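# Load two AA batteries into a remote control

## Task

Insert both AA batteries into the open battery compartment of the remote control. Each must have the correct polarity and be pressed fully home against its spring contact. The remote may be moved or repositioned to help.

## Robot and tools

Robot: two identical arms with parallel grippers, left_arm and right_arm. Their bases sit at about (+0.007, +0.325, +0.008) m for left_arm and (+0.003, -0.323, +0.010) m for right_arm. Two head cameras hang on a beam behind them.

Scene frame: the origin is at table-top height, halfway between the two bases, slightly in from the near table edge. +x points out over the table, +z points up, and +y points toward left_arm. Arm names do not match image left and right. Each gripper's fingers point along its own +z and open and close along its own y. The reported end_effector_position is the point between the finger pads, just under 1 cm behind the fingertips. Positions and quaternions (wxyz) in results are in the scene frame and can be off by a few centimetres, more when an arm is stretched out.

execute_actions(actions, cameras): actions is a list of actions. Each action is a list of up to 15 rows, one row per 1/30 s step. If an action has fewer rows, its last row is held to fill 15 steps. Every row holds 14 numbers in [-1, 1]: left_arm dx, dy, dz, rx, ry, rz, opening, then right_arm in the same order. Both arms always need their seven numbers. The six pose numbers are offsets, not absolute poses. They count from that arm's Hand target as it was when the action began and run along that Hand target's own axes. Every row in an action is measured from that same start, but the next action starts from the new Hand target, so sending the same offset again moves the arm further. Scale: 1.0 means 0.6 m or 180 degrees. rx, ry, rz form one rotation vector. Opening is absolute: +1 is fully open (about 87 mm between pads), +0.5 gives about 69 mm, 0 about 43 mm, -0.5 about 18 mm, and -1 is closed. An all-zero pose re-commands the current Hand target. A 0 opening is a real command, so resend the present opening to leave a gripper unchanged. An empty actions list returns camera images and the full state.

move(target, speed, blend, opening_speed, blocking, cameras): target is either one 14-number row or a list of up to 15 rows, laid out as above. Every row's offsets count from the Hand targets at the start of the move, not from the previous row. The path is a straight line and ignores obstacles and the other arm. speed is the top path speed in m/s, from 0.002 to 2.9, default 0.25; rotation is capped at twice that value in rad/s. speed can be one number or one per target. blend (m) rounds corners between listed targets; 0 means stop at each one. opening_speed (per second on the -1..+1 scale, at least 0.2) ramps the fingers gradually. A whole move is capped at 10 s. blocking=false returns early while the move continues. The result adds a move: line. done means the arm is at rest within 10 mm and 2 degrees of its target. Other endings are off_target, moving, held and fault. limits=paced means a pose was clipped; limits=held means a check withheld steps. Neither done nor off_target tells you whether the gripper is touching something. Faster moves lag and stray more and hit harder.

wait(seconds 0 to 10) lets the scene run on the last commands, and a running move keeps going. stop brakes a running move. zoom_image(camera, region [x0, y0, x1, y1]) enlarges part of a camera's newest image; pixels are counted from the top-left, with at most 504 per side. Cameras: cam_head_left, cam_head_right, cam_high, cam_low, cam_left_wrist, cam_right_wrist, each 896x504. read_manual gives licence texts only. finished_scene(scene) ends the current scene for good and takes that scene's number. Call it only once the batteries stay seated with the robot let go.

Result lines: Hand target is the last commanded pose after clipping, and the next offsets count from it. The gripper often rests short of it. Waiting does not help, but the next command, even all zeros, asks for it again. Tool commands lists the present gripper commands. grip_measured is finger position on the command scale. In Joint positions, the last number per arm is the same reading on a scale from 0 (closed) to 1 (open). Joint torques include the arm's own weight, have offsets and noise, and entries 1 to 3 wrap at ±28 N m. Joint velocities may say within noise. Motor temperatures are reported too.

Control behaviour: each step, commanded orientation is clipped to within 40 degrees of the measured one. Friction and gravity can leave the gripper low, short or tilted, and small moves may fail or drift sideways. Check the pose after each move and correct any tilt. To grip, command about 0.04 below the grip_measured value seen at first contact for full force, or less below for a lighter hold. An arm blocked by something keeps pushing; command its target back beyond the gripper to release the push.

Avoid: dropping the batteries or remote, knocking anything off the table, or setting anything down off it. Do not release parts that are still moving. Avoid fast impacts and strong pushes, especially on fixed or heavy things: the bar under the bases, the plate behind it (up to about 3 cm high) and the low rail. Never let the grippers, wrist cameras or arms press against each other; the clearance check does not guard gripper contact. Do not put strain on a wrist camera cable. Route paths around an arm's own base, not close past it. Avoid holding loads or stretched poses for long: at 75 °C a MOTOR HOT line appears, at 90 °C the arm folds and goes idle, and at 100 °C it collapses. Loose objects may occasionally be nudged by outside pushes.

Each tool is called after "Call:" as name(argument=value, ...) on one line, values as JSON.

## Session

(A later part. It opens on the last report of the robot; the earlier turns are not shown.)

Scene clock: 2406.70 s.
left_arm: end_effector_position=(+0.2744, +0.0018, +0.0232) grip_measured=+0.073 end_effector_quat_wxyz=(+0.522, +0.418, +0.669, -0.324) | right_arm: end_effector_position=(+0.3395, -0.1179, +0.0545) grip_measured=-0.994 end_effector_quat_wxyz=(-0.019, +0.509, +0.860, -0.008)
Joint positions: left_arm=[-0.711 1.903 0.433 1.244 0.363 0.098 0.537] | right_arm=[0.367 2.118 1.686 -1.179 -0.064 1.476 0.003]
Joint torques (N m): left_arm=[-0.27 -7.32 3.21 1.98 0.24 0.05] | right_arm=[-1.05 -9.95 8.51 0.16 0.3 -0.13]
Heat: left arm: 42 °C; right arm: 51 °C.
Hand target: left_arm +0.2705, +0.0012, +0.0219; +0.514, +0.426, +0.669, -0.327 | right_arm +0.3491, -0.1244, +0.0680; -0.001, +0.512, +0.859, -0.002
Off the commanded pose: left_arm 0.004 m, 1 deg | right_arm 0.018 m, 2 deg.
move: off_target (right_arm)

Call:
move(target=[0,0,0,0,0,0,0,-0.0083,0,0.14,0,0,0,-1], speed=0.06, cameras=["cam_right_wrist"])

Call:
zoom_image(camera="cam_right_wrist", region=[370, 200, 550, 380])

Scene clock: 2415.40 s.
left_arm: end_effector_position=(+0.2769, +0.0038, +0.0231) grip_measured=+0.073 end_effector_quat_wxyz=(+0.523, +0.415, +0.671, -0.322) | right_arm: end_effector_position=(+0.3347, -0.1244, +0.0207) grip_measured=-0.994 end_effector_quat_wxyz=(-0.030, +0.510, +0.860, +0.001)
Joint positions: left_arm=[-0.703 1.903 0.433 1.244 0.363 0.098 0.537] | right_arm=[0.349 2.125 1.552 -1.038 -0.09 1.459 0.003]
Joint torques (N m): left_arm=[-0.21 -7.31 3.26 1.97 0.25 0.05] | right_arm=[-0.5 -3.89 1.43 1.52 0.58 -0.02]
Heat: left arm: 42 °C; right arm: 52 °C.
Hand target: left_arm +0.2705, +0.0012, +0.0219; +0.514, +0.426, +0.669, -0.327 | right_arm +0.3513, -0.1290, -0.0160; -0.001, +0.512, +0.859, -0.002
Off the commanded pose: left_arm 0.007 m, 2 deg | right_arm 0.040 m, 3 deg.
move: off_target (right_arm)
camera_calibration:
cam_right_wrist: T_world_to_cam=[[-0.879334, -0.476205, 0.000340974, 0.236363], [-0.28714, 0.530789, 0.797379, 0.167123], [-0.379896, 0.701065, -0.603479, 0.374228], [0, 0, 0, 1]] pos_world=[0.397997, -0.238508, 0.0924977]
Images, in order (width x height): cam_right_wrist 896x504.

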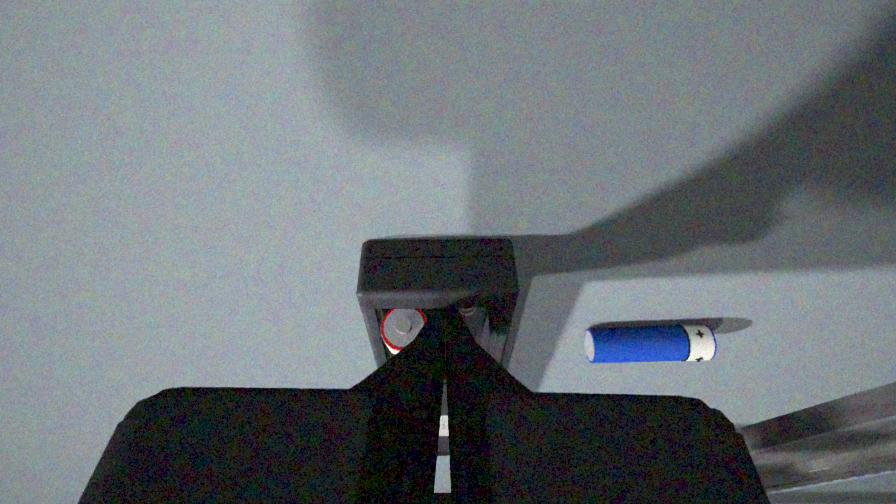

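Scaled by 2.800 from the camera's 896x504 image, which has a finer 1280x720 frame.

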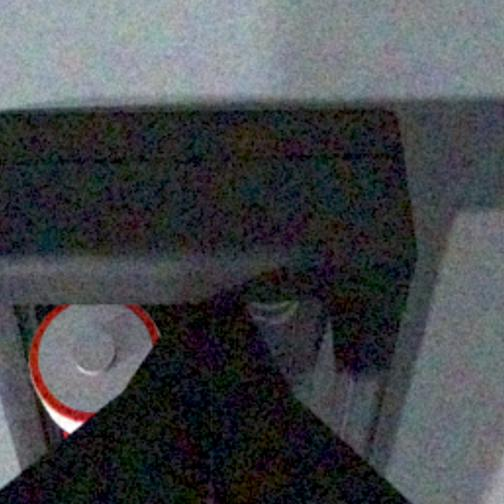

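Call:
move(target=[0,0,0,0,0,0,0,0,0,-0.145,0,0,0,-1], speed=0.1, cameras=["cam_right_wrist"])

Call:
zoom_image(camera="cam_right_wrist", region=[370, 180, 550, 360])

Scene clock: 2423.50 s.
left_arm: end_effector_position=(+0.2774, +0.0043, +0.0231) grip_measured=+0.073 end_effector_quat_wxyz=(+0.524, +0.415, +0.671, -0.322) | right_arm: end_effector_position=(+0.3414, -0.1225, +0.0543) grip_measured=-0.994 end_effector_quat_wxyz=(-0.022, +0.507, +0.862, -0.011)
Joint positions: left_arm=[-0.701 1.903 0.433 1.244 0.363 0.098 0.537] | right_arm=[0.355 2.127 1.698 -1.191 -0.063 1.458 0.003]
Joint torques (N m): left_arm=[-0.27 -7.28 3.21 1.96 0.25 0.05] | right_arm=[-1.05 -10.69 8.49 0.13 0.29 -0.09]
Heat: left arm: 42 °C; right arm: 51 °C.
Hand target: left_arm +0.2705, +0.0012, +0.0219; +0.514, +0.426, +0.669, -0.327 | right_arm +0.3515, -0.1288, +0.0710; -0.001, +0.512, +0.859, -0.002
Off the commanded pose: left_arm 0.008 m, 2 deg | right_arm 0.020 m, 3 deg.
move: off_target (right_arm)
camera_calibration:
cam_right_wrist: T_world_to_cam=[[-0.875906, -0.48232, 0.0124976, 0.240447], [-0.292278, 0.551038, 0.781621, 0.146261], [-0.383878, 0.680973, -0.623629, 0.395795], [0, 0, 0, 1]] pos_world=[0.405295, -0.234149, 0.129503]
Images, in order (width x height): cam_right_wrist 896x504.

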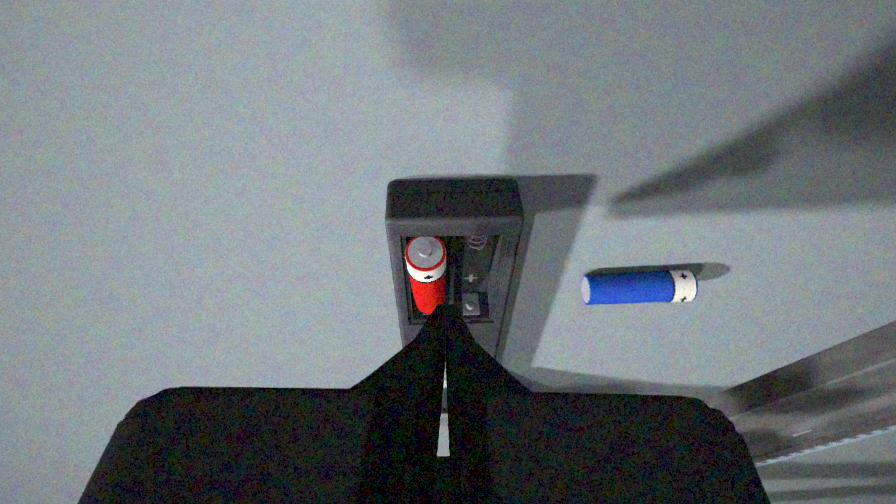

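Scaled by 2.800 from the camera's 896x504 image, which has a finer 1280x720 frame.

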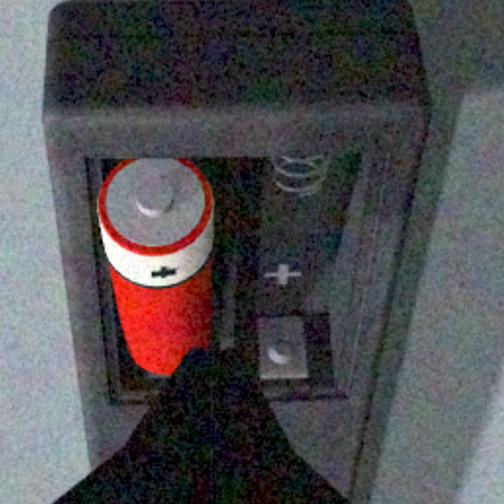

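Call:
move(target=[0,0,0,0,0,0,0,0.0327,0.0154,0.0083,0,0,0,-1], speed=0.1, cameras=["cam_right_wrist"])

Call:
zoom_image(camera="cam_right_wrist", region=[370, 180, 550, 360])

Scene clock: 2444.37 s.
left_arm: end_effector_position=(+0.2774, +0.0043, +0.0231) grip_measured=+0.073 end_effector_quat_wxyz=(+0.524, +0.415, +0.671, -0.322) | right_arm: end_effector_position=(+0.3421, -0.1048, +0.0583) grip_measured=-0.994 end_effector_quat_wxyz=(-0.015, +0.503, +0.864, -0.003)
Joint positions: left_arm=[-0.701 1.903 0.433 1.244 0.363 0.098 0.537] | right_arm=[0.395 2.134 1.73 -1.192 -0.063 1.49 0.003]
Joint torques (N m): left_arm=[-0.27 -7.27 3.12 1.95 0.24 0.04] | right_arm=[-0.06 -8.83 8.69 0.19 0.27 0.1]
Heat: left arm: 42 °C; right arm: 53 °C.
Hand target: left_arm +0.2705, +0.0012, +0.0219; +0.514, +0.426, +0.669, -0.327 | right_arm +0.3503, -0.1071, +0.0659; -0.001, +0.512, +0.859, -0.002
Off the commanded pose: left_arm 0.008 m, 2 deg | right_arm 0.011 m, 2 deg.
move: off_target (right_arm)
camera_calibration:
cam_right_wrist: T_world_to_cam=[[-0.871453, -0.490404, -0.00859519, 0.248472], [-0.313204, 0.54291, 0.7792, 0.140064], [-0.377456, 0.681728, -0.626717, 0.384564], [0, 0, 0, 1]] pos_world=[0.405556, -0.216359, 0.13401]
Images, in order (width x height): cam_right_wrist 896x504.

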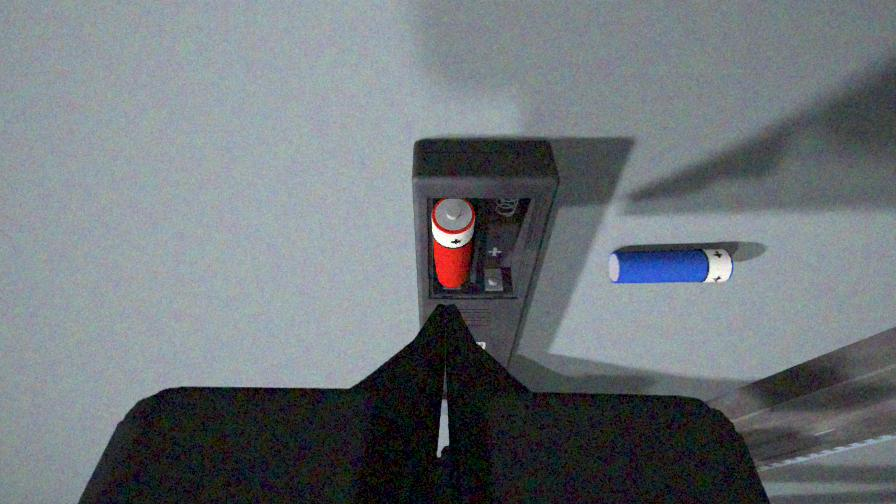

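Scaled by 2.800 from the camera's 896x504 image, which has a finer 1280x720 frame.

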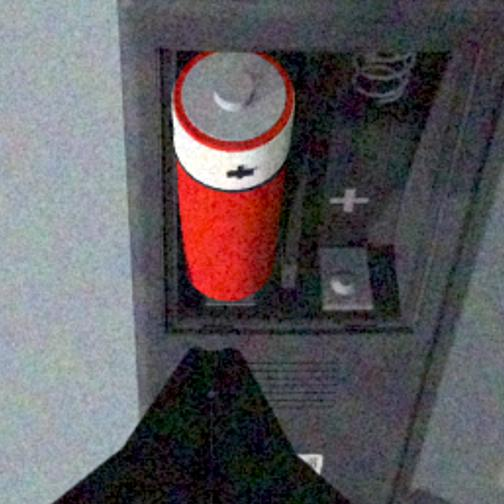

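Call:
move(target=[0,0,0,0,0,0,0,-0.025,-0.0018,0.0217,0,0,0,-1], speed=0.1, cameras=["cam_right_wrist"])

Call:
zoom_image(camera="cam_right_wrist", region=[370, 180, 550, 360])

Scene clock: 2452.40 s.
left_arm: end_effector_position=(+0.2774, +0.0043, +0.0231) grip_measured=+0.073 end_effector_quat_wxyz=(+0.524, +0.415, +0.671, -0.322) | right_arm: end_effector_position=(+0.3491, -0.1141, +0.0546) grip_measured=-0.994 end_effector_quat_wxyz=(-0.015, +0.510, +0.860, -0.003)
Joint positions: left_arm=[-0.701 1.903 0.433 1.244 0.363 0.098 0.537] | right_arm=[0.367 2.145 1.73 -1.183 -0.062 1.478 0.003]
Joint torques (N m): left_arm=[-0.28 -7.39 3.32 1.96 0.23 0.06] | right_arm=[-0.83 -8.92 5.04 0.54 0.26 -0.14]
Motor temperatures (°C): left_arm=[27 42 34 40 26 27 32] | right_arm=[26 54 42 33 29 28 27]
Heat: left arm: 42 °C; right arm: 54 °C.
Hand target: left_arm +0.2705, +0.0012, +0.0219; +0.514, +0.426, +0.669, -0.327 | right_arm +0.3564, -0.1208, +0.0529; -0.001, +0.512, +0.859, -0.002
Off the commanded pose: left_arm 0.008 m, 2 deg | right_arm 0.010 m, 2 deg.
move: done
camera_calibration:
cam_right_wrist: T_world_to_cam=[[-0.879304, -0.476186, -0.00842843, 0.254253], [-0.304236, 0.547998, 0.779191, 0.147611], [-0.366421, 0.68771, -0.62673, 0.388021], [0, 0, 0, 1]] pos_world=[0.410654, -0.226664, 0.13031]
Images, in order (width x height): cam_right_wrist 896x504.

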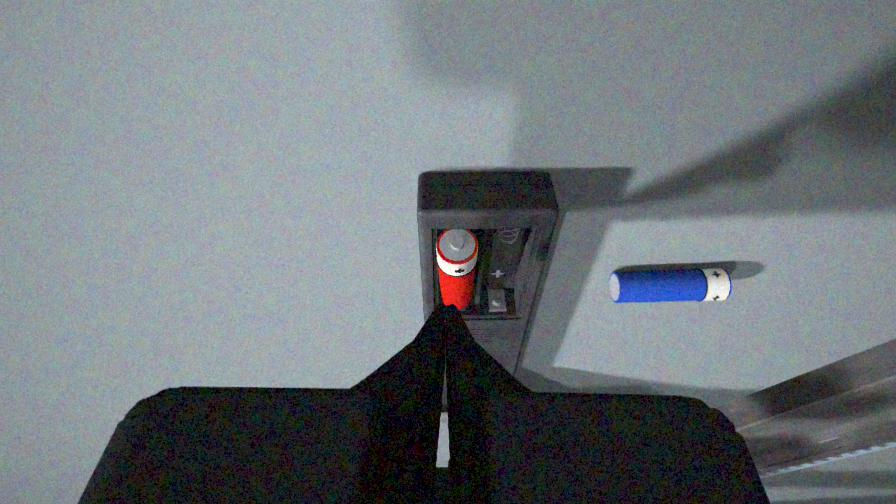

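Scaled by 2.800 from the camera's 896x504 image, which has a finer 1280x720 frame.

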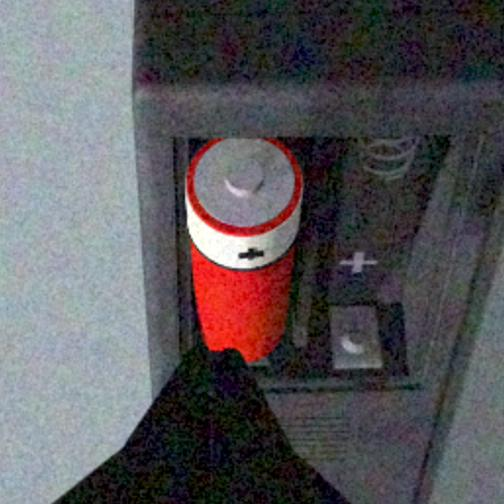

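Call:
move(target=[0,0,0,0,0,0,0,0.0317,-0.0063,0.0167,0,0,0,-1], speed=0.1, cameras=["cam_right_wrist"])

Call:
zoom_image(camera="cam_right_wrist", region=[370, 180, 550, 360])

Scene clock: 2467.87 s.
left_arm: end_effector_position=(+0.2774, +0.0043, +0.0231) grip_measured=+0.073 end_effector_quat_wxyz=(+0.524, +0.415, +0.671, -0.322) | right_arm: end_effector_position=(+0.3359, -0.1040, +0.0386) grip_measured=-0.994 end_effector_quat_wxyz=(-0.019, +0.504, +0.864, -0.010)
Joint positions: left_arm=[-0.701 1.903 0.433 1.244 0.363 0.098 0.537] | right_arm=[0.406 2.145 1.668 -1.134 -0.062 1.501 0.003]
Joint torques (N m): left_arm=[-0.31 -7.28 3.25 1.98 0.22 0.05] | right_arm=[-0.05 -9.94 5.3 0.52 0.26 0.09]
Motor temperatures (°C): left_arm=[27 42 34 40 26 27 32] | right_arm=[26 55 41 33 29 28 27]
Heat: left arm: 42 °C; right arm: 55 °C.
Hand target: left_arm +0.2705, +0.0012, +0.0219; +0.514, +0.426, +0.669, -0.327 | right_arm +0.3441, -0.1059, +0.0429; -0.001, +0.512, +0.859, -0.002
Off the commanded pose: left_arm 0.008 m, 2 deg | right_arm 0.009 m, 3 deg.
move: off_target (right_arm)
camera_calibration:
cam_right_wrist: T_world_to_cam=[[-0.872128, -0.48921, 0.00812223, 0.242971], [-0.301084, 0.549687, 0.779226, 0.149733], [-0.38567, 0.677139, -0.626691, 0.371564], [0, 0, 0, 1]] pos_world=[0.400285, -0.215043, 0.114206]
Images, in order (width x height): cam_right_wrist 896x504.

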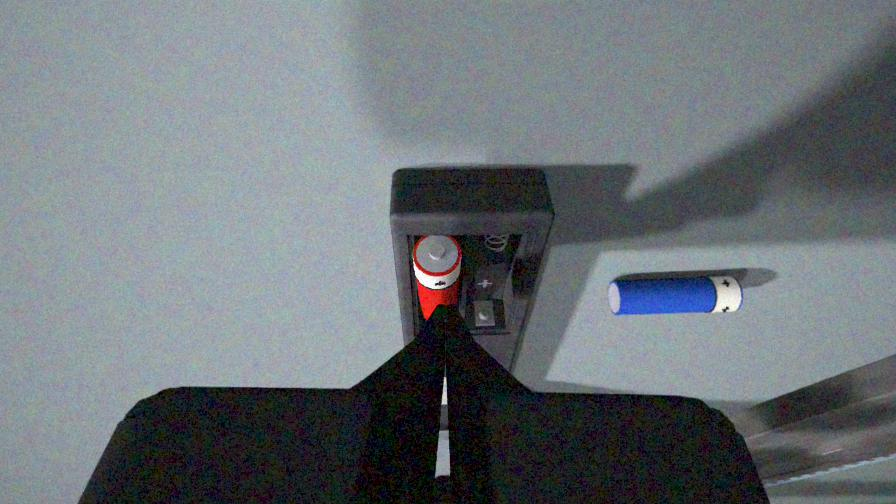

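Scaled by 2.800 from the camera's 896x504 image, which has a finer 1280x720 frame.

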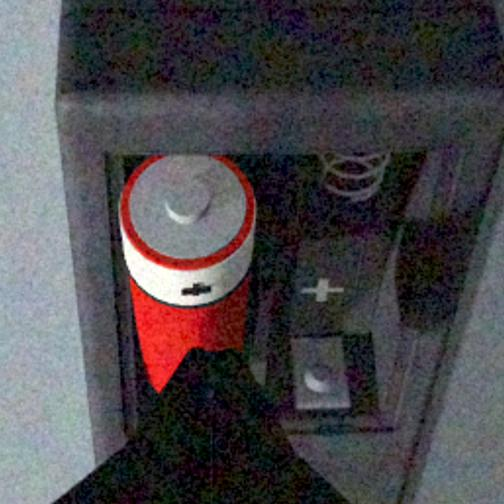

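Call:
move(target=[0,0,0,0,0,0,0,-0.012,0.0083,0,0,0,0,-1], speed=0.06)

Scene clock: 2488.20 s.
left_arm: end_effector_position=(+0.2774, +0.0043, +0.0231) grip_measured=+0.073 end_effector_quat_wxyz=(+0.524, +0.415, +0.671, -0.322) | right_arm: end_effector_position=(+0.3366, -0.1057, +0.0369) grip_measured=-0.994 end_effector_quat_wxyz=(-0.020, +0.506, +0.862, -0.012)
Joint positions: left_arm=[-0.701 1.903 0.433 1.244 0.363 0.098 0.537] | right_arm=[0.401 2.15 1.668 -1.134 -0.062 1.501 0.003]
Joint torques (N m): left_arm=[-0.25 -7.34 3.22 1.95 0.25 0.03] | right_arm=[-1.11 -8.75 8.31 0.39 0.27 -0.06]
Motor temperatures (°C): left_arm=[27 42 34 40 26 27 32] | right_arm=[26 57 40 33 29 28 27]
Heat: left arm: 42 °C; right arm: 57 °C.
Hand target: left_arm +0.2705, +0.0012, +0.0219; +0.514, +0.426, +0.669, -0.327 | right_arm +0.3518, -0.1099, +0.0429; -0.001, +0.512, +0.859, -0.002
Off the commanded pose: left_arm 0.008 m, 2 deg | right_arm 0.017 m, 3 deg.
move: off_target (right_arm)

Call:
move(target=[0,0,0,0,0,0,0,0,0.004,0,0,0,0,-1], speed=0.06)

Call:
move(target=[0,0,0,0,0,0,0,-0.004,0.002,0,0,0,0,-1], speed=0.06, cameras=["cam_right_wrist"])

Call:
zoom_image(camera="cam_right_wrist", region=[370, 180, 550, 360])

Scene clock: 2496.33 s.
left_arm: end_effector_position=(+0.2774, +0.0043, +0.0231) grip_measured=+0.073 end_effector_quat_wxyz=(+0.524, +0.415, +0.671, -0.322) | right_arm: end_effector_position=(+0.3393, -0.1045, +0.0363) grip_measured=-0.994 end_effector_quat_wxyz=(-0.019, +0.506, +0.862, -0.010)
Joint positions: left_arm=[-0.701 1.903 0.433 1.244 0.363 0.098 0.537] | right_arm=[0.401 2.159 1.68 -1.134 -0.062 1.501 0.003]
Joint torques (N m): left_arm=[-0.29 -7.34 3.23 1.96 0.25 0.04] | right_arm=[-1.09 -8.69 8.5 0.34 0.27 -0.06]
Motor temperatures (°C): left_arm=[27 42 34 40 26 27 32] | right_arm=[26 57 41 33 29 28 27]
Heat: left arm: 42 °C; right arm: 57 °C.
Hand target: left_arm +0.2705, +0.0012, +0.0219; +0.514, +0.426, +0.669, -0.327 | right_arm +0.3539, -0.1088, +0.0429; -0.001, +0.512, +0.859, -0.002
Off the commanded pose: left_arm 0.008 m, 2 deg | right_arm 0.017 m, 2 deg.
move: off_target (right_arm)

Scene clock: 2497.33 s.
left_arm: end_effector_position=(+0.2774, +0.0043, +0.0231) grip_measured=+0.073 end_effector_quat_wxyz=(+0.524, +0.415, +0.671, -0.322) | right_arm: end_effector_position=(+0.3425, -0.1050, +0.0368) grip_measured=-0.994 end_effector_quat_wxyz=(-0.018, +0.507, +0.861, -0.008)
Joint positions: left_arm=[-0.701 1.903 0.433 1.244 0.363 0.098 0.537] | right_arm=[0.396 2.164 1.689 -1.134 -0.062 1.501 0.003]
Joint torques (N m): left_arm=[-0.32 -7.3 3.19 1.96 0.24 0.04] | right_arm=[-1.21 -8.64 8.46 0.31 0.27 -0.12]
Motor temperatures (°C): left_arm=[27 42 34 40 26 27 32] | right_arm=[26 57 41 33 29 28 27]
Heat: left arm: 42 °C; right arm: 57 °C.
Hand target: left_arm +0.2705, +0.0012, +0.0219; +0.514, +0.426, +0.669, -0.327 | right_arm +0.3561, -0.1103, +0.0429; -0.001, +0.512, +0.859, -0.002
Off the commanded pose: left_arm 0.008 m, 2 deg | right_arm 0.016 m, 2 deg.
move: off_target (right_arm)
camera_calibration:
cam_right_wrist: T_world_to_cam=[[-0.876537, -0.481312, 0.00469259, 0.250652], [-0.298505, 0.551217, 0.779137, 0.152963], [-0.377595, 0.681542, -0.626836, 0.371328], [0, 0, 0, 1]] pos_world=[0.405578, -0.216749, 0.112407]
Images, in order (width x height): cam_right_wrist 896x504.

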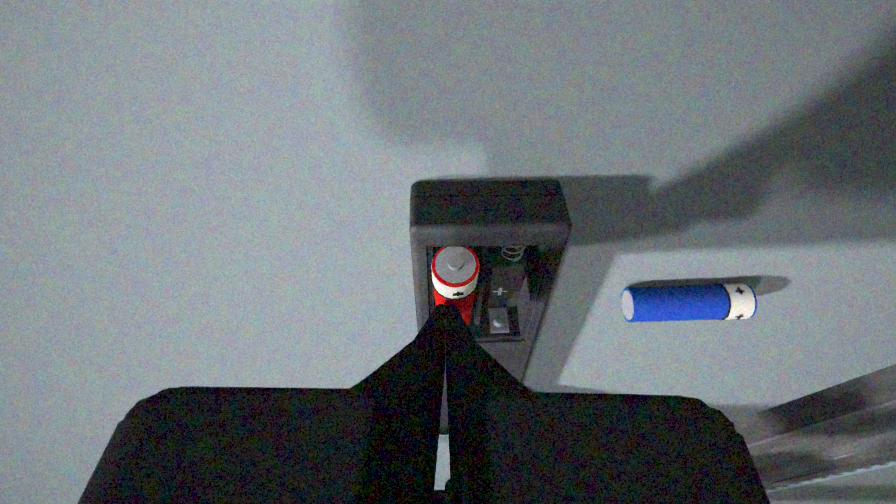

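Scaled by 2.800 from the camera's 896x504 image, which has a finer 1280x720 frame.

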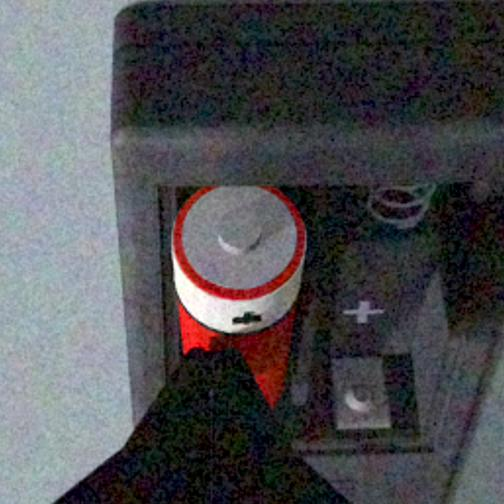

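Call:
move(target=[0,0,0,0,0,0,0,0,-0.0067,0.0467,0,0,0,-1], speed=0.06, cameras=["cam_right_wrist"])

Call:
zoom_image(camera="cam_right_wrist", region=[370, 200, 550, 380])

Scene clock: 2506.27 s.
left_arm: end_effector_position=(+0.2774, +0.0043, +0.0231) grip_measured=+0.073 end_effector_quat_wxyz=(+0.524, +0.415, +0.671, -0.322) | right_arm: end_effector_position=(+0.3487, -0.1045, +0.0294) grip_measured=-0.994 end_effector_quat_wxyz=(-0.010, +0.509, +0.861, +0.006)
Joint positions: left_arm=[-0.701 1.903 0.433 1.244 0.363 0.098 0.537] | right_arm=[0.39 2.161 1.654 -1.069 -0.065 1.501 0.003]
Joint torques (N m): left_arm=[-0.27 -7.36 3.18 1.96 0.24 0.05] | right_arm=[-0.58 -7.57 2.8 0.77 0.3 -0.1]
Motor temperatures (°C): left_arm=[27 42 34 40 26 27 32] | right_arm=[26 56 41 32 29 28 27]
Heat: left arm: 42 °C; right arm: 56 °C.
Hand target: left_arm +0.2705, +0.0012, +0.0219; +0.514, +0.426, +0.669, -0.327 | right_arm +0.3526, -0.1123, +0.0149; -0.001, +0.512, +0.859, -0.002
Off the commanded pose: left_arm 0.008 m, 2 deg | right_arm 0.017 m, 1 deg.
move: off_target (right_arm)
camera_calibration:
cam_right_wrist: T_world_to_cam=[[-0.878322, -0.47718, -0.0291517, 0.258473], [-0.318745, 0.539069, 0.77962, 0.166013], [-0.356305, 0.694049, -0.625574, 0.362556], [0, 0, 0, 1]] pos_world=[0.409118, -0.217786, 0.104914]
Images, in order (width x height): cam_right_wrist 896x504.

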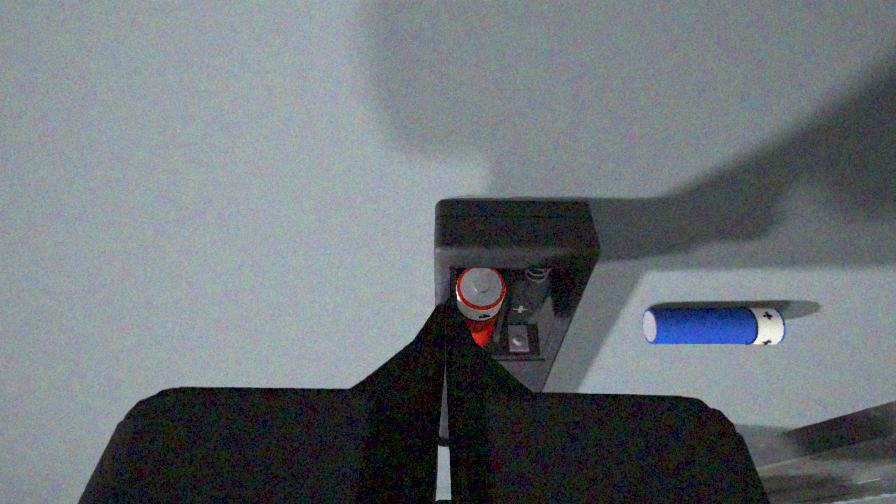

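Scaled by 2.800 from the camera's 896x504 image, which has a finer 1280x720 frame.

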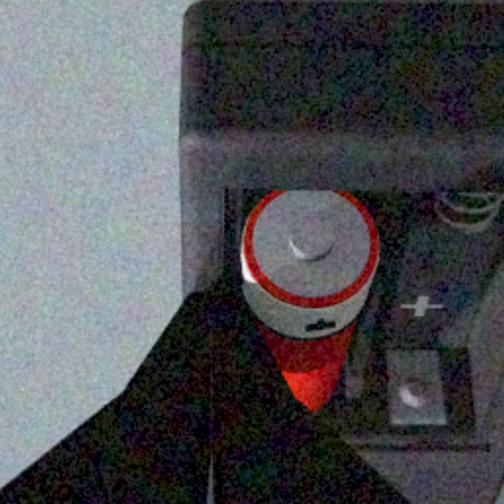

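Call:
move(target=[0,0,0,0,0,0,0,0,-0.005,-0.08,0,0,0,-0.85], speed=0.1, cameras=["cam_right_wrist"])

Call:
zoom_image(camera="cam_right_wrist", region=[370, 160, 550, 340])

Scene clock: 2515.80 s.
left_arm: end_effector_position=(+0.2748, +0.0021, +0.0232) grip_measured=+0.073 end_effector_quat_wxyz=(+0.522, +0.418, +0.669, -0.324) | right_arm: end_effector_position=(+0.3385, -0.1083, +0.0415) grip_measured=-0.850 end_effector_quat_wxyz=(-0.025, +0.509, +0.860, -0.017)
Joint positions: left_arm=[-0.709 1.903 0.433 1.244 0.364 0.098 0.537] | right_arm=[0.392 2.161 1.701 -1.171 -0.064 1.499 0.075]
Joint torques (N m): left_arm=[-0.28 -7.34 3.18 1.94 0.23 0.03] | right_arm=[-1.06 -11.77 8.57 0.1 0.29 -0.12]
Motor temperatures (°C): left_arm=[27 42 34 40 26 27 32] | right_arm=[26 55 40 33 29 28 27]
Heat: left arm: 42 °C; right arm: 55 °C.
Hand target: left_arm +0.2705, +0.0012, +0.0219; +0.514, +0.426, +0.669, -0.327 | right_arm +0.3500, -0.1136, +0.0629; -0.001, +0.512, +0.859, -0.002
Off the commanded pose: left_arm 0.005 m, 1 deg | right_arm 0.025 m, 3 deg.
move: off_target (right_arm)
camera_calibration:
cam_right_wrist: T_world_to_cam=[[-0.877983, -0.477991, 0.0259154, 0.245525], [-0.280669, 0.557883, 0.78102, 0.144551], [-0.387778, 0.678448, -0.623968, 0.377999], [0, 0, 0, 1]] pos_world=[0.402718, -0.219736, 0.1166]
Images, in order (width x height): cam_right_wrist 896x504.

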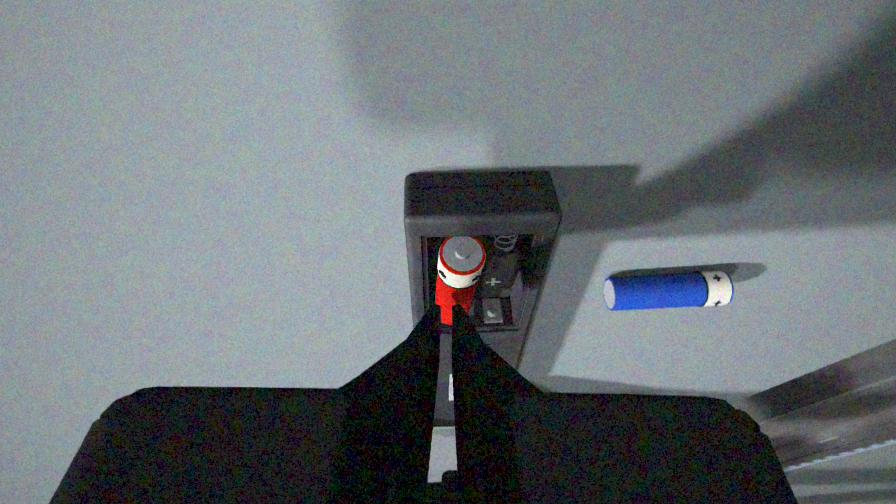

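Scaled by 2.800 from the camera's 896x504 image, which has a finer 1280x720 frame.

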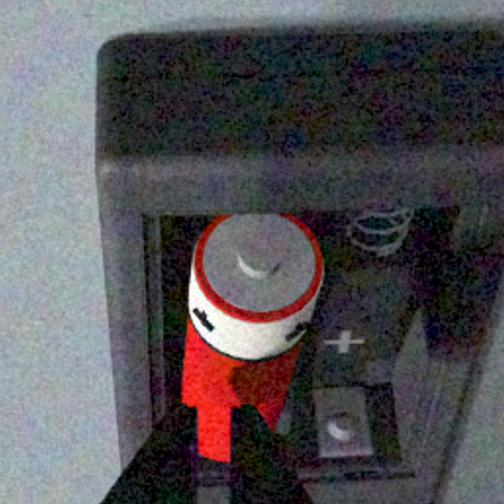

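Call:
move(target=[0,0,0,0,0,0,0,0,-0.01,0.0333,0,0,0,-0.85], speed=0.06, cameras=["cam_right_wrist"])

Call:
zoom_image(camera="cam_right_wrist", region=[370, 160, 550, 340])

Scene clock: 2529.17 s.
left_arm: end_effector_position=(+0.2748, +0.0021, +0.0232) grip_measured=+0.073 end_effector_quat_wxyz=(+0.522, +0.418, +0.669, -0.324) | right_arm: end_effector_position=(+0.3343, -0.1106, +0.0359) grip_measured=-0.850 end_effector_quat_wxyz=(-0.024, +0.509, +0.860, -0.015)
Joint positions: left_arm=[-0.709 1.903 0.433 1.244 0.364 0.098 0.537] | right_arm=[0.392 2.144 1.652 -1.136 -0.063 1.499 0.075]
Joint torques (N m): left_arm=[-0.21 -7.34 3.22 1.96 0.23 0.04] | right_arm=[-1.03 -10.86 4.49 0.56 0.28 -0.11]
Motor temperatures (°C): left_arm=[27 42 34 40 26 27 32] | right_arm=[26 56 41 32 29 28 27]
Heat: left arm: 42 °C; right arm: 56 °C.
Hand target: left_arm +0.2705, +0.0012, +0.0219; +0.514, +0.426, +0.669, -0.327 | right_arm +0.3447, -0.1165, +0.0429; -0.001, +0.512, +0.859, -0.002
Off the commanded pose: left_arm 0.005 m, 1 deg | right_arm 0.014 m, 3 deg.
move: off_target (right_arm)
camera_calibration:
cam_right_wrist: T_world_to_cam=[[-0.877807, -0.478475, 0.0227311, 0.240873], [-0.283359, 0.556939, 0.780721, 0.14971], [-0.386215, 0.678882, -0.624466, 0.374013], [0, 0, 0, 1]] pos_world=[0.398312, -0.222038, 0.111201]
Images, in order (width x height): cam_right_wrist 896x504.

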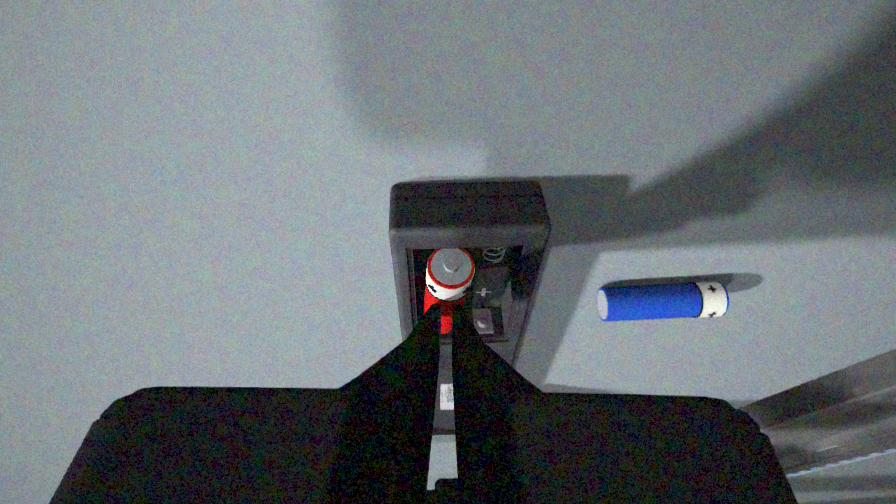

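Scaled by 2.800 from the camera's 896x504 image, which has a finer 1280x720 frame.

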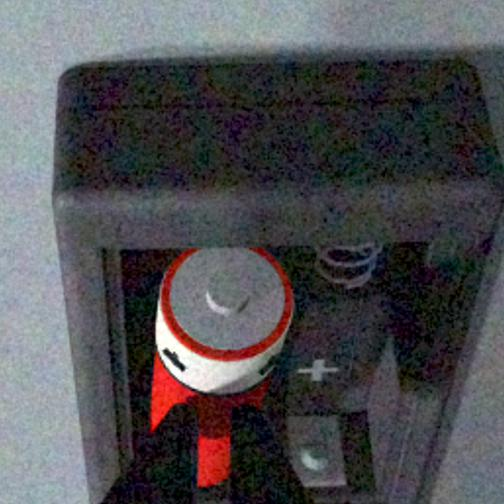

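Call:
move(target=[0,0,0,0,0,0,0,0,0,0.0667,0,0,0,-0.85], speed=0.05, cameras=["cam_right_wrist"])

Call:
zoom_image(camera="cam_right_wrist", region=[370, 180, 550, 360])

Scene clock: 2536.60 s.
left_arm: end_effector_position=(+0.2748, +0.0021, +0.0232) grip_measured=+0.073 end_effector_quat_wxyz=(+0.522, +0.418, +0.669, -0.324) | right_arm: end_effector_position=(+0.3319, -0.1060, +0.0323) grip_measured=-0.849 end_effector_quat_wxyz=(-0.025, +0.507, +0.861, +0.010)
Joint positions: left_arm=[-0.709 1.903 0.433 1.244 0.364 0.098 0.537] | right_arm=[0.392 2.11 1.58 -1.057 -0.094 1.497 0.075]
Joint torques (N m): left_arm=[-0.24 -7.32 3.25 1.97 0.22 0.04] | right_arm=[-0.62 -5.03 1.94 1.18 0.63 -0.07]
Motor temperatures (°C): left_arm=[27 42 34 40 26 27 32] | right_arm=[26 56 40 32 29 28 27]
Heat: left arm: 42 °C; right arm: 56 °C.
Hand target: left_arm +0.2705, +0.0012, +0.0219; +0.514, +0.426, +0.669, -0.327 | right_arm +0.3445, -0.1166, +0.0029; -0.001, +0.512, +0.859, -0.002
Off the commanded pose: left_arm 0.005 m, 1 deg | right_arm 0.034 m, 3 deg.
move: off_target (right_arm)
camera_calibration:
cam_right_wrist: T_world_to_cam=[[-0.876803, -0.480451, -0.0195823, 0.241904], [-0.303179, 0.520761, 0.798054, 0.151489], [-0.373228, 0.705673, -0.602267, 0.365553], [0, 0, 0, 1]] pos_world=[0.394465, -0.220628, 0.104002]
Images, in order (width x height): cam_right_wrist 896x504.

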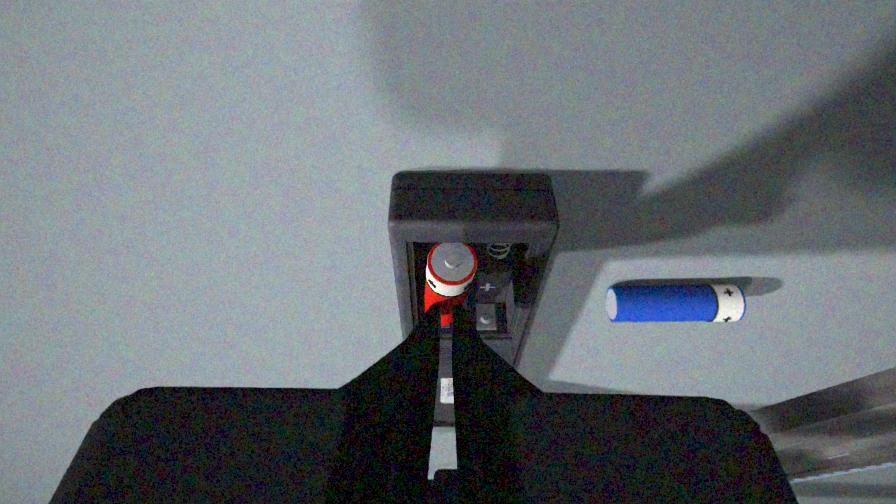

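Scaled by 2.800 from the camera's 896x504 image, which has a finer 1280x720 frame.

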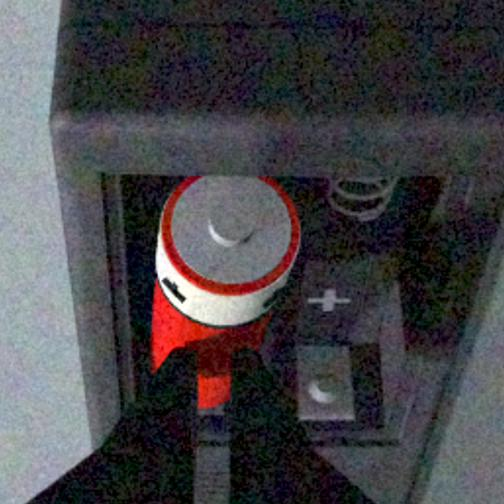

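Call:
move(target=[0,0,0,0,0,0,0,-0.0133,0,0,0,0,0,-0.85], speed=0.05)

Scene clock: 2542.83 s.
left_arm: end_effector_position=(+0.2748, +0.0021, +0.0232) grip_measured=+0.073 end_effector_quat_wxyz=(+0.522, +0.418, +0.669, -0.324) | right_arm: end_effector_position=(+0.3320, -0.1066, +0.0324) grip_measured=-0.849 end_effector_quat_wxyz=(-0.030, +0.503, +0.864, +0.015)
Joint positions: left_arm=[-0.709 1.903 0.433 1.244 0.364 0.098 0.537] | right_arm=[0.384 2.11 1.577 -1.053 -0.109 1.48 0.075]
Joint torques (N m): left_arm=[-0.25 -7.31 3.19 1.99 0.24 0.03] | right_arm=[-1.7 -4.83 2.51 1.13 0.78 -0.08]
Motor temperatures (°C): left_arm=[27 42 34 40 26 27 32] | right_arm=[26 55 40 33 29 28 27]
Heat: left arm: 42 °C; right arm: 55 °C.
Hand target: left_arm +0.2705, +0.0012, +0.0219; +0.514, +0.426, +0.669, -0.327 | right_arm +0.3484, -0.1236, +0.0029; -0.001, +0.512, +0.859, -0.002
Off the commanded pose: left_arm 0.005 m, 1 deg | right_arm 0.038 m, 4 deg.
move: off_target (right_arm)

Call:
move(target=[0,0,0,0,0,0,0,-0.0133,0,0,0,0,0,-0.85], speed=0.05, cameras=["cam_right_wrist"])

Call:
zoom_image(camera="cam_right_wrist", region=[370, 180, 550, 360])

Scene clock: 2549.37 s.
left_arm: end_effector_position=(+0.2748, +0.0021, +0.0232) grip_measured=+0.073 end_effector_quat_wxyz=(+0.522, +0.418, +0.669, -0.324) | right_arm: end_effector_position=(+0.3323, -0.1072, +0.0326) grip_measured=-0.849 end_effector_quat_wxyz=(-0.039, +0.500, +0.865, +0.021)
Joint positions: left_arm=[-0.709 1.903 0.433 1.244 0.364 0.098 0.537] | right_arm=[0.373 2.113 1.577 -1.051 -0.13 1.462 0.075]
Joint torques (N m): left_arm=[-0.34 -7.24 3.17 1.97 0.21 0.05] | right_arm=[-2.48 -4.85 2.95 1.08 1.01 -0.12]
Heat: left arm: 42 °C; right arm: 54 °C.
Hand target: left_arm +0.2705, +0.0012, +0.0219; +0.514, +0.426, +0.669, -0.327 | right_arm +0.3522, -0.1307, +0.0029; -0.001, +0.512, +0.859, -0.002
Off the commanded pose: left_arm 0.005 m, 1 deg | right_arm 0.043 m, 5 deg.
move: off_target (right_arm)
camera_calibration:
cam_right_wrist: T_world_to_cam=[[-0.869208, -0.493772, -0.0258323, 0.237958], [-0.301715, 0.488282, 0.81887, 0.147389], [-0.391722, 0.719562, -0.573397, 0.373448], [0, 0, 0, 1]] pos_world=[0.397593, -0.22319, 0.0995884]
Images, in order (width x height): cam_right_wrist 896x504.

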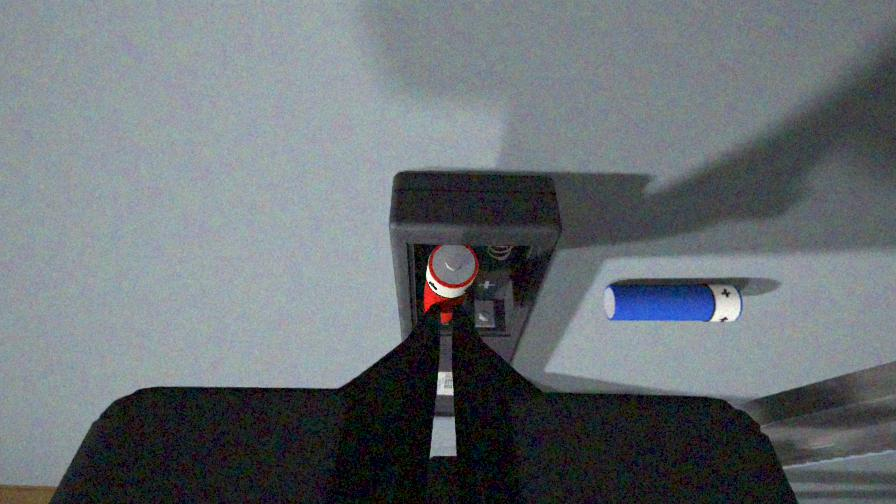

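Scaled by 2.800 from the camera's 896x504 image, which has a finer 1280x720 frame.

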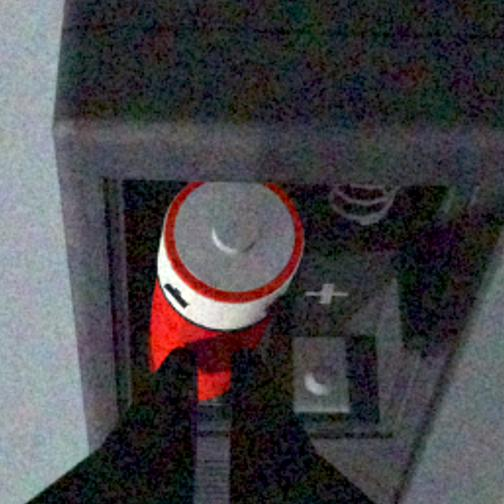

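Call:
move(target=[0,0,0,0,0,0,0,0.0133,0,-0.0967,0,0,0,-0.85], speed=0.08, cameras=["cam_right_wrist"])

Call:
zoom_image(camera="cam_right_wrist", region=[370, 160, 550, 340])

Scene clock: 2557.03 s.
left_arm: end_effector_position=(+0.2748, +0.0021, +0.0232) grip_measured=+0.073 end_effector_quat_wxyz=(+0.522, +0.418, +0.669, -0.324) | right_arm: end_effector_position=(+0.3389, -0.1184, +0.0499) grip_measured=-0.850 end_effector_quat_wxyz=(-0.018, +0.503, +0.864, -0.005)
Joint positions: left_arm=[-0.709 1.903 0.433 1.244 0.364 0.098 0.537] | right_arm=[0.367 2.115 1.663 -1.153 -0.064 1.462 0.075]
Joint torques (N m): left_arm=[-0.24 -7.3 3.23 1.95 0.24 0.06] | right_arm=[-0.73 -9.37 8.58 0.17 0.3 0.04]
Heat: left arm: 42 °C; right arm: 52 °C.
Hand target: left_arm +0.2705, +0.0012, +0.0219; +0.514, +0.426, +0.669, -0.327 | right_arm +0.3485, -0.1235, +0.0610; -0.001, +0.512, +0.859, -0.002
Off the commanded pose: left_arm 0.005 m, 1 deg | right_arm 0.016 m, 2 deg.
move: off_target (right_arm)
camera_calibration:
cam_right_wrist: T_world_to_cam=[[-0.871586, -0.490239, -0.00203806, 0.238657], [-0.307486, 0.543426, 0.781115, 0.151041], [-0.381825, 0.681435, -0.624384, 0.388705], [0, 0, 0, 1]] pos_world=[0.40287, -0.229958, 0.125207]
Images, in order (width x height): cam_right_wrist 896x504.

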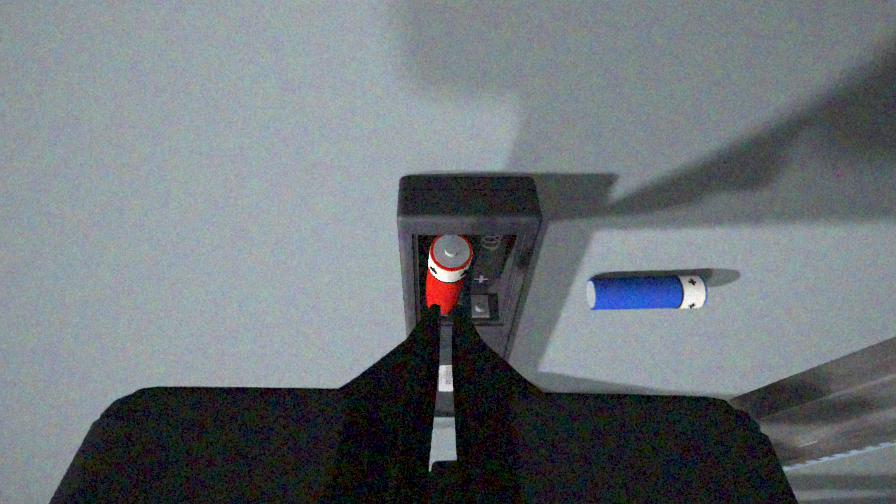

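Scaled by 2.800 from the camera's 896x504 image, which has a finer 1280x720 frame.

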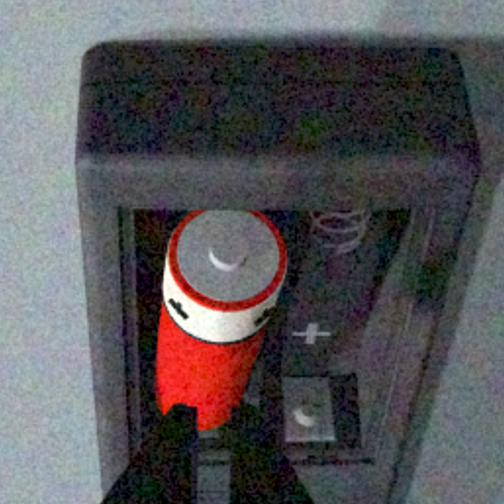

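Call:
move(target=[0,0,0,0,0,0,0,0,0,0.1283,0,0,0,-0.85], speed=0.06, cameras=["cam_right_wrist"])

Call:
zoom_image(camera="cam_right_wrist", region=[370, 200, 550, 380])

Scene clock: 2566.40 s.
left_arm: end_effector_position=(+0.2748, +0.0021, +0.0232) grip_measured=+0.073 end_effector_quat_wxyz=(+0.522, +0.418, +0.669, -0.324) | right_arm: end_effector_position=(+0.3390, -0.1176, +0.0290) grip_measured=-0.849 end_effector_quat_wxyz=(-0.017, +0.506, +0.862, +0.018)
Joint positions: left_arm=[-0.709 1.903 0.433 1.244 0.364 0.098 0.537] | right_arm=[0.36 2.101 1.551 -1.017 -0.09 1.463 0.075]
Joint torques (N m): left_arm=[-0.34 -7.3 3.21 1.96 0.22 0.05] | right_arm=[-0.06 -2.61 0.77 1.45 0.58 0.08]
Heat: left arm: 42 °C; right arm: 52 °C.
Hand target: left_arm +0.2705, +0.0012, +0.0219; +0.514, +0.426, +0.669, -0.327 | right_arm +0.3484, -0.1237, -0.0160; -0.001, +0.512, +0.859, -0.002
Off the commanded pose: left_arm 0.005 m, 1 deg | right_arm 0.046 m, 3 deg.
move: off_target (right_arm)
camera_calibration:
cam_right_wrist: T_world_to_cam=[[-0.874707, -0.482797, -0.042367, 0.242098], [-0.322713, 0.514988, 0.794131, 0.168459], [-0.361585, 0.708304, -0.606268, 0.370842], [0, 0, 0, 1]] pos_world=[0.40022, -0.232539, 0.101308]
Images, in order (width x height): cam_right_wrist 896x504.

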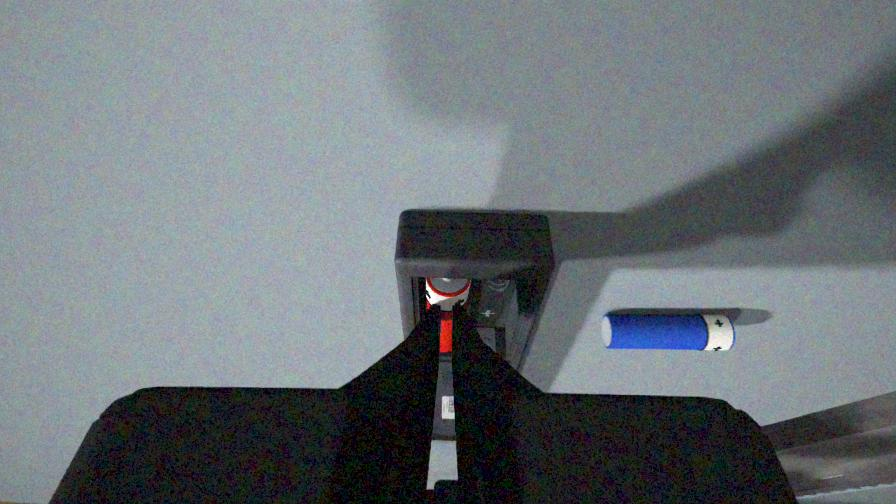

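Scaled by 2.800 from the camera's 896x504 image, which has a finer 1280x720 frame.

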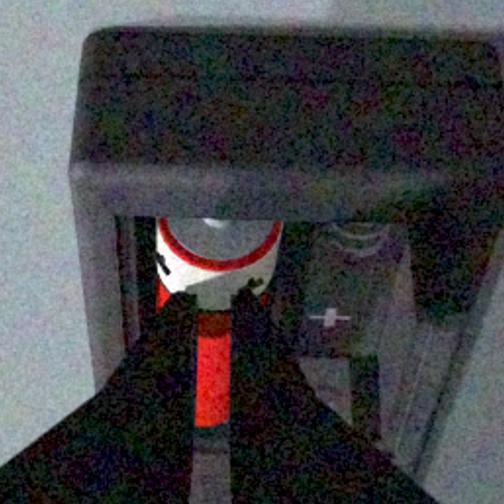

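Call:
move(target=[0,0,0,0,0,0,0,0,0,0.025,0,0,0,-0.85], speed=0.06, cameras=["cam_right_wrist"])

Call:
zoom_image(camera="cam_right_wrist", region=[370, 200, 550, 380])

Scene clock: 2572.83 s.
left_arm: end_effector_position=(+0.2748, +0.0021, +0.0232) grip_measured=+0.073 end_effector_quat_wxyz=(+0.522, +0.418, +0.669, -0.324) | right_arm: end_effector_position=(+0.3386, -0.1176, +0.0281) grip_measured=-0.849 end_effector_quat_wxyz=(-0.012, +0.505, +0.862, +0.025)
Joint positions: left_arm=[-0.709 1.903 0.433 1.244 0.364 0.098 0.537] | right_arm=[0.36 2.085 1.523 -0.988 -0.092 1.463 0.075]
Joint torques (N m): left_arm=[-0.34 -7.27 3.19 1.96 0.22 0.05] | right_arm=[0.03 -0.51 -0.03 1.65 0.6 0.08]
Motor temperatures (°C): left_arm=[27 42 34 40 26 27 32] | right_arm=[26 50 39 34 29 28 27]
Heat: left arm: 42 °C; right arm: 50 °C.
Hand target: left_arm +0.2705, +0.0012, +0.0219; +0.514, +0.426, +0.669, -0.327 | right_arm +0.3483, -0.1237, -0.0310; -0.001, +0.512, +0.859, -0.002
Off the commanded pose: left_arm 0.005 m, 1 deg | right_arm 0.060 m, 3 deg.
move: off_target (right_arm)
camera_calibration:
cam_right_wrist: T_world_to_cam=[[-0.873594, -0.483055, -0.0590847, 0.241829], [-0.334954, 0.508751, 0.793082, 0.172463], [-0.353043, 0.712622, -0.606243, 0.367838], [0, 0, 0, 1]] pos_world=[0.39889, -0.233054, 0.100511]
Images, in order (width x height): cam_right_wrist 896x504.

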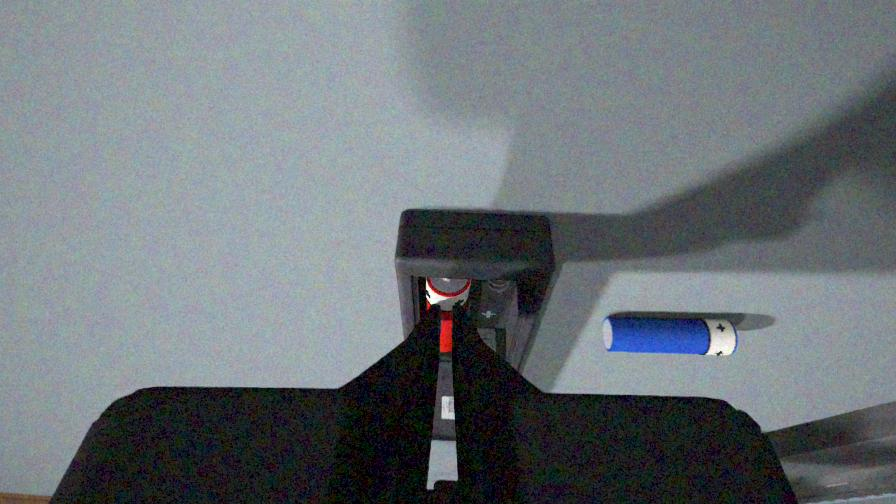

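Scaled by 2.800 from the camera's 896x504 image, which has a finer 1280x720 frame.

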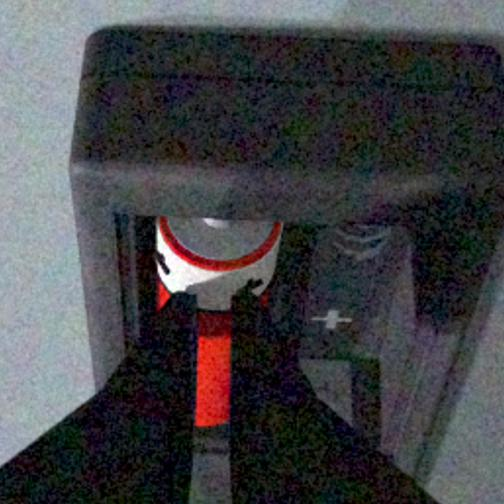

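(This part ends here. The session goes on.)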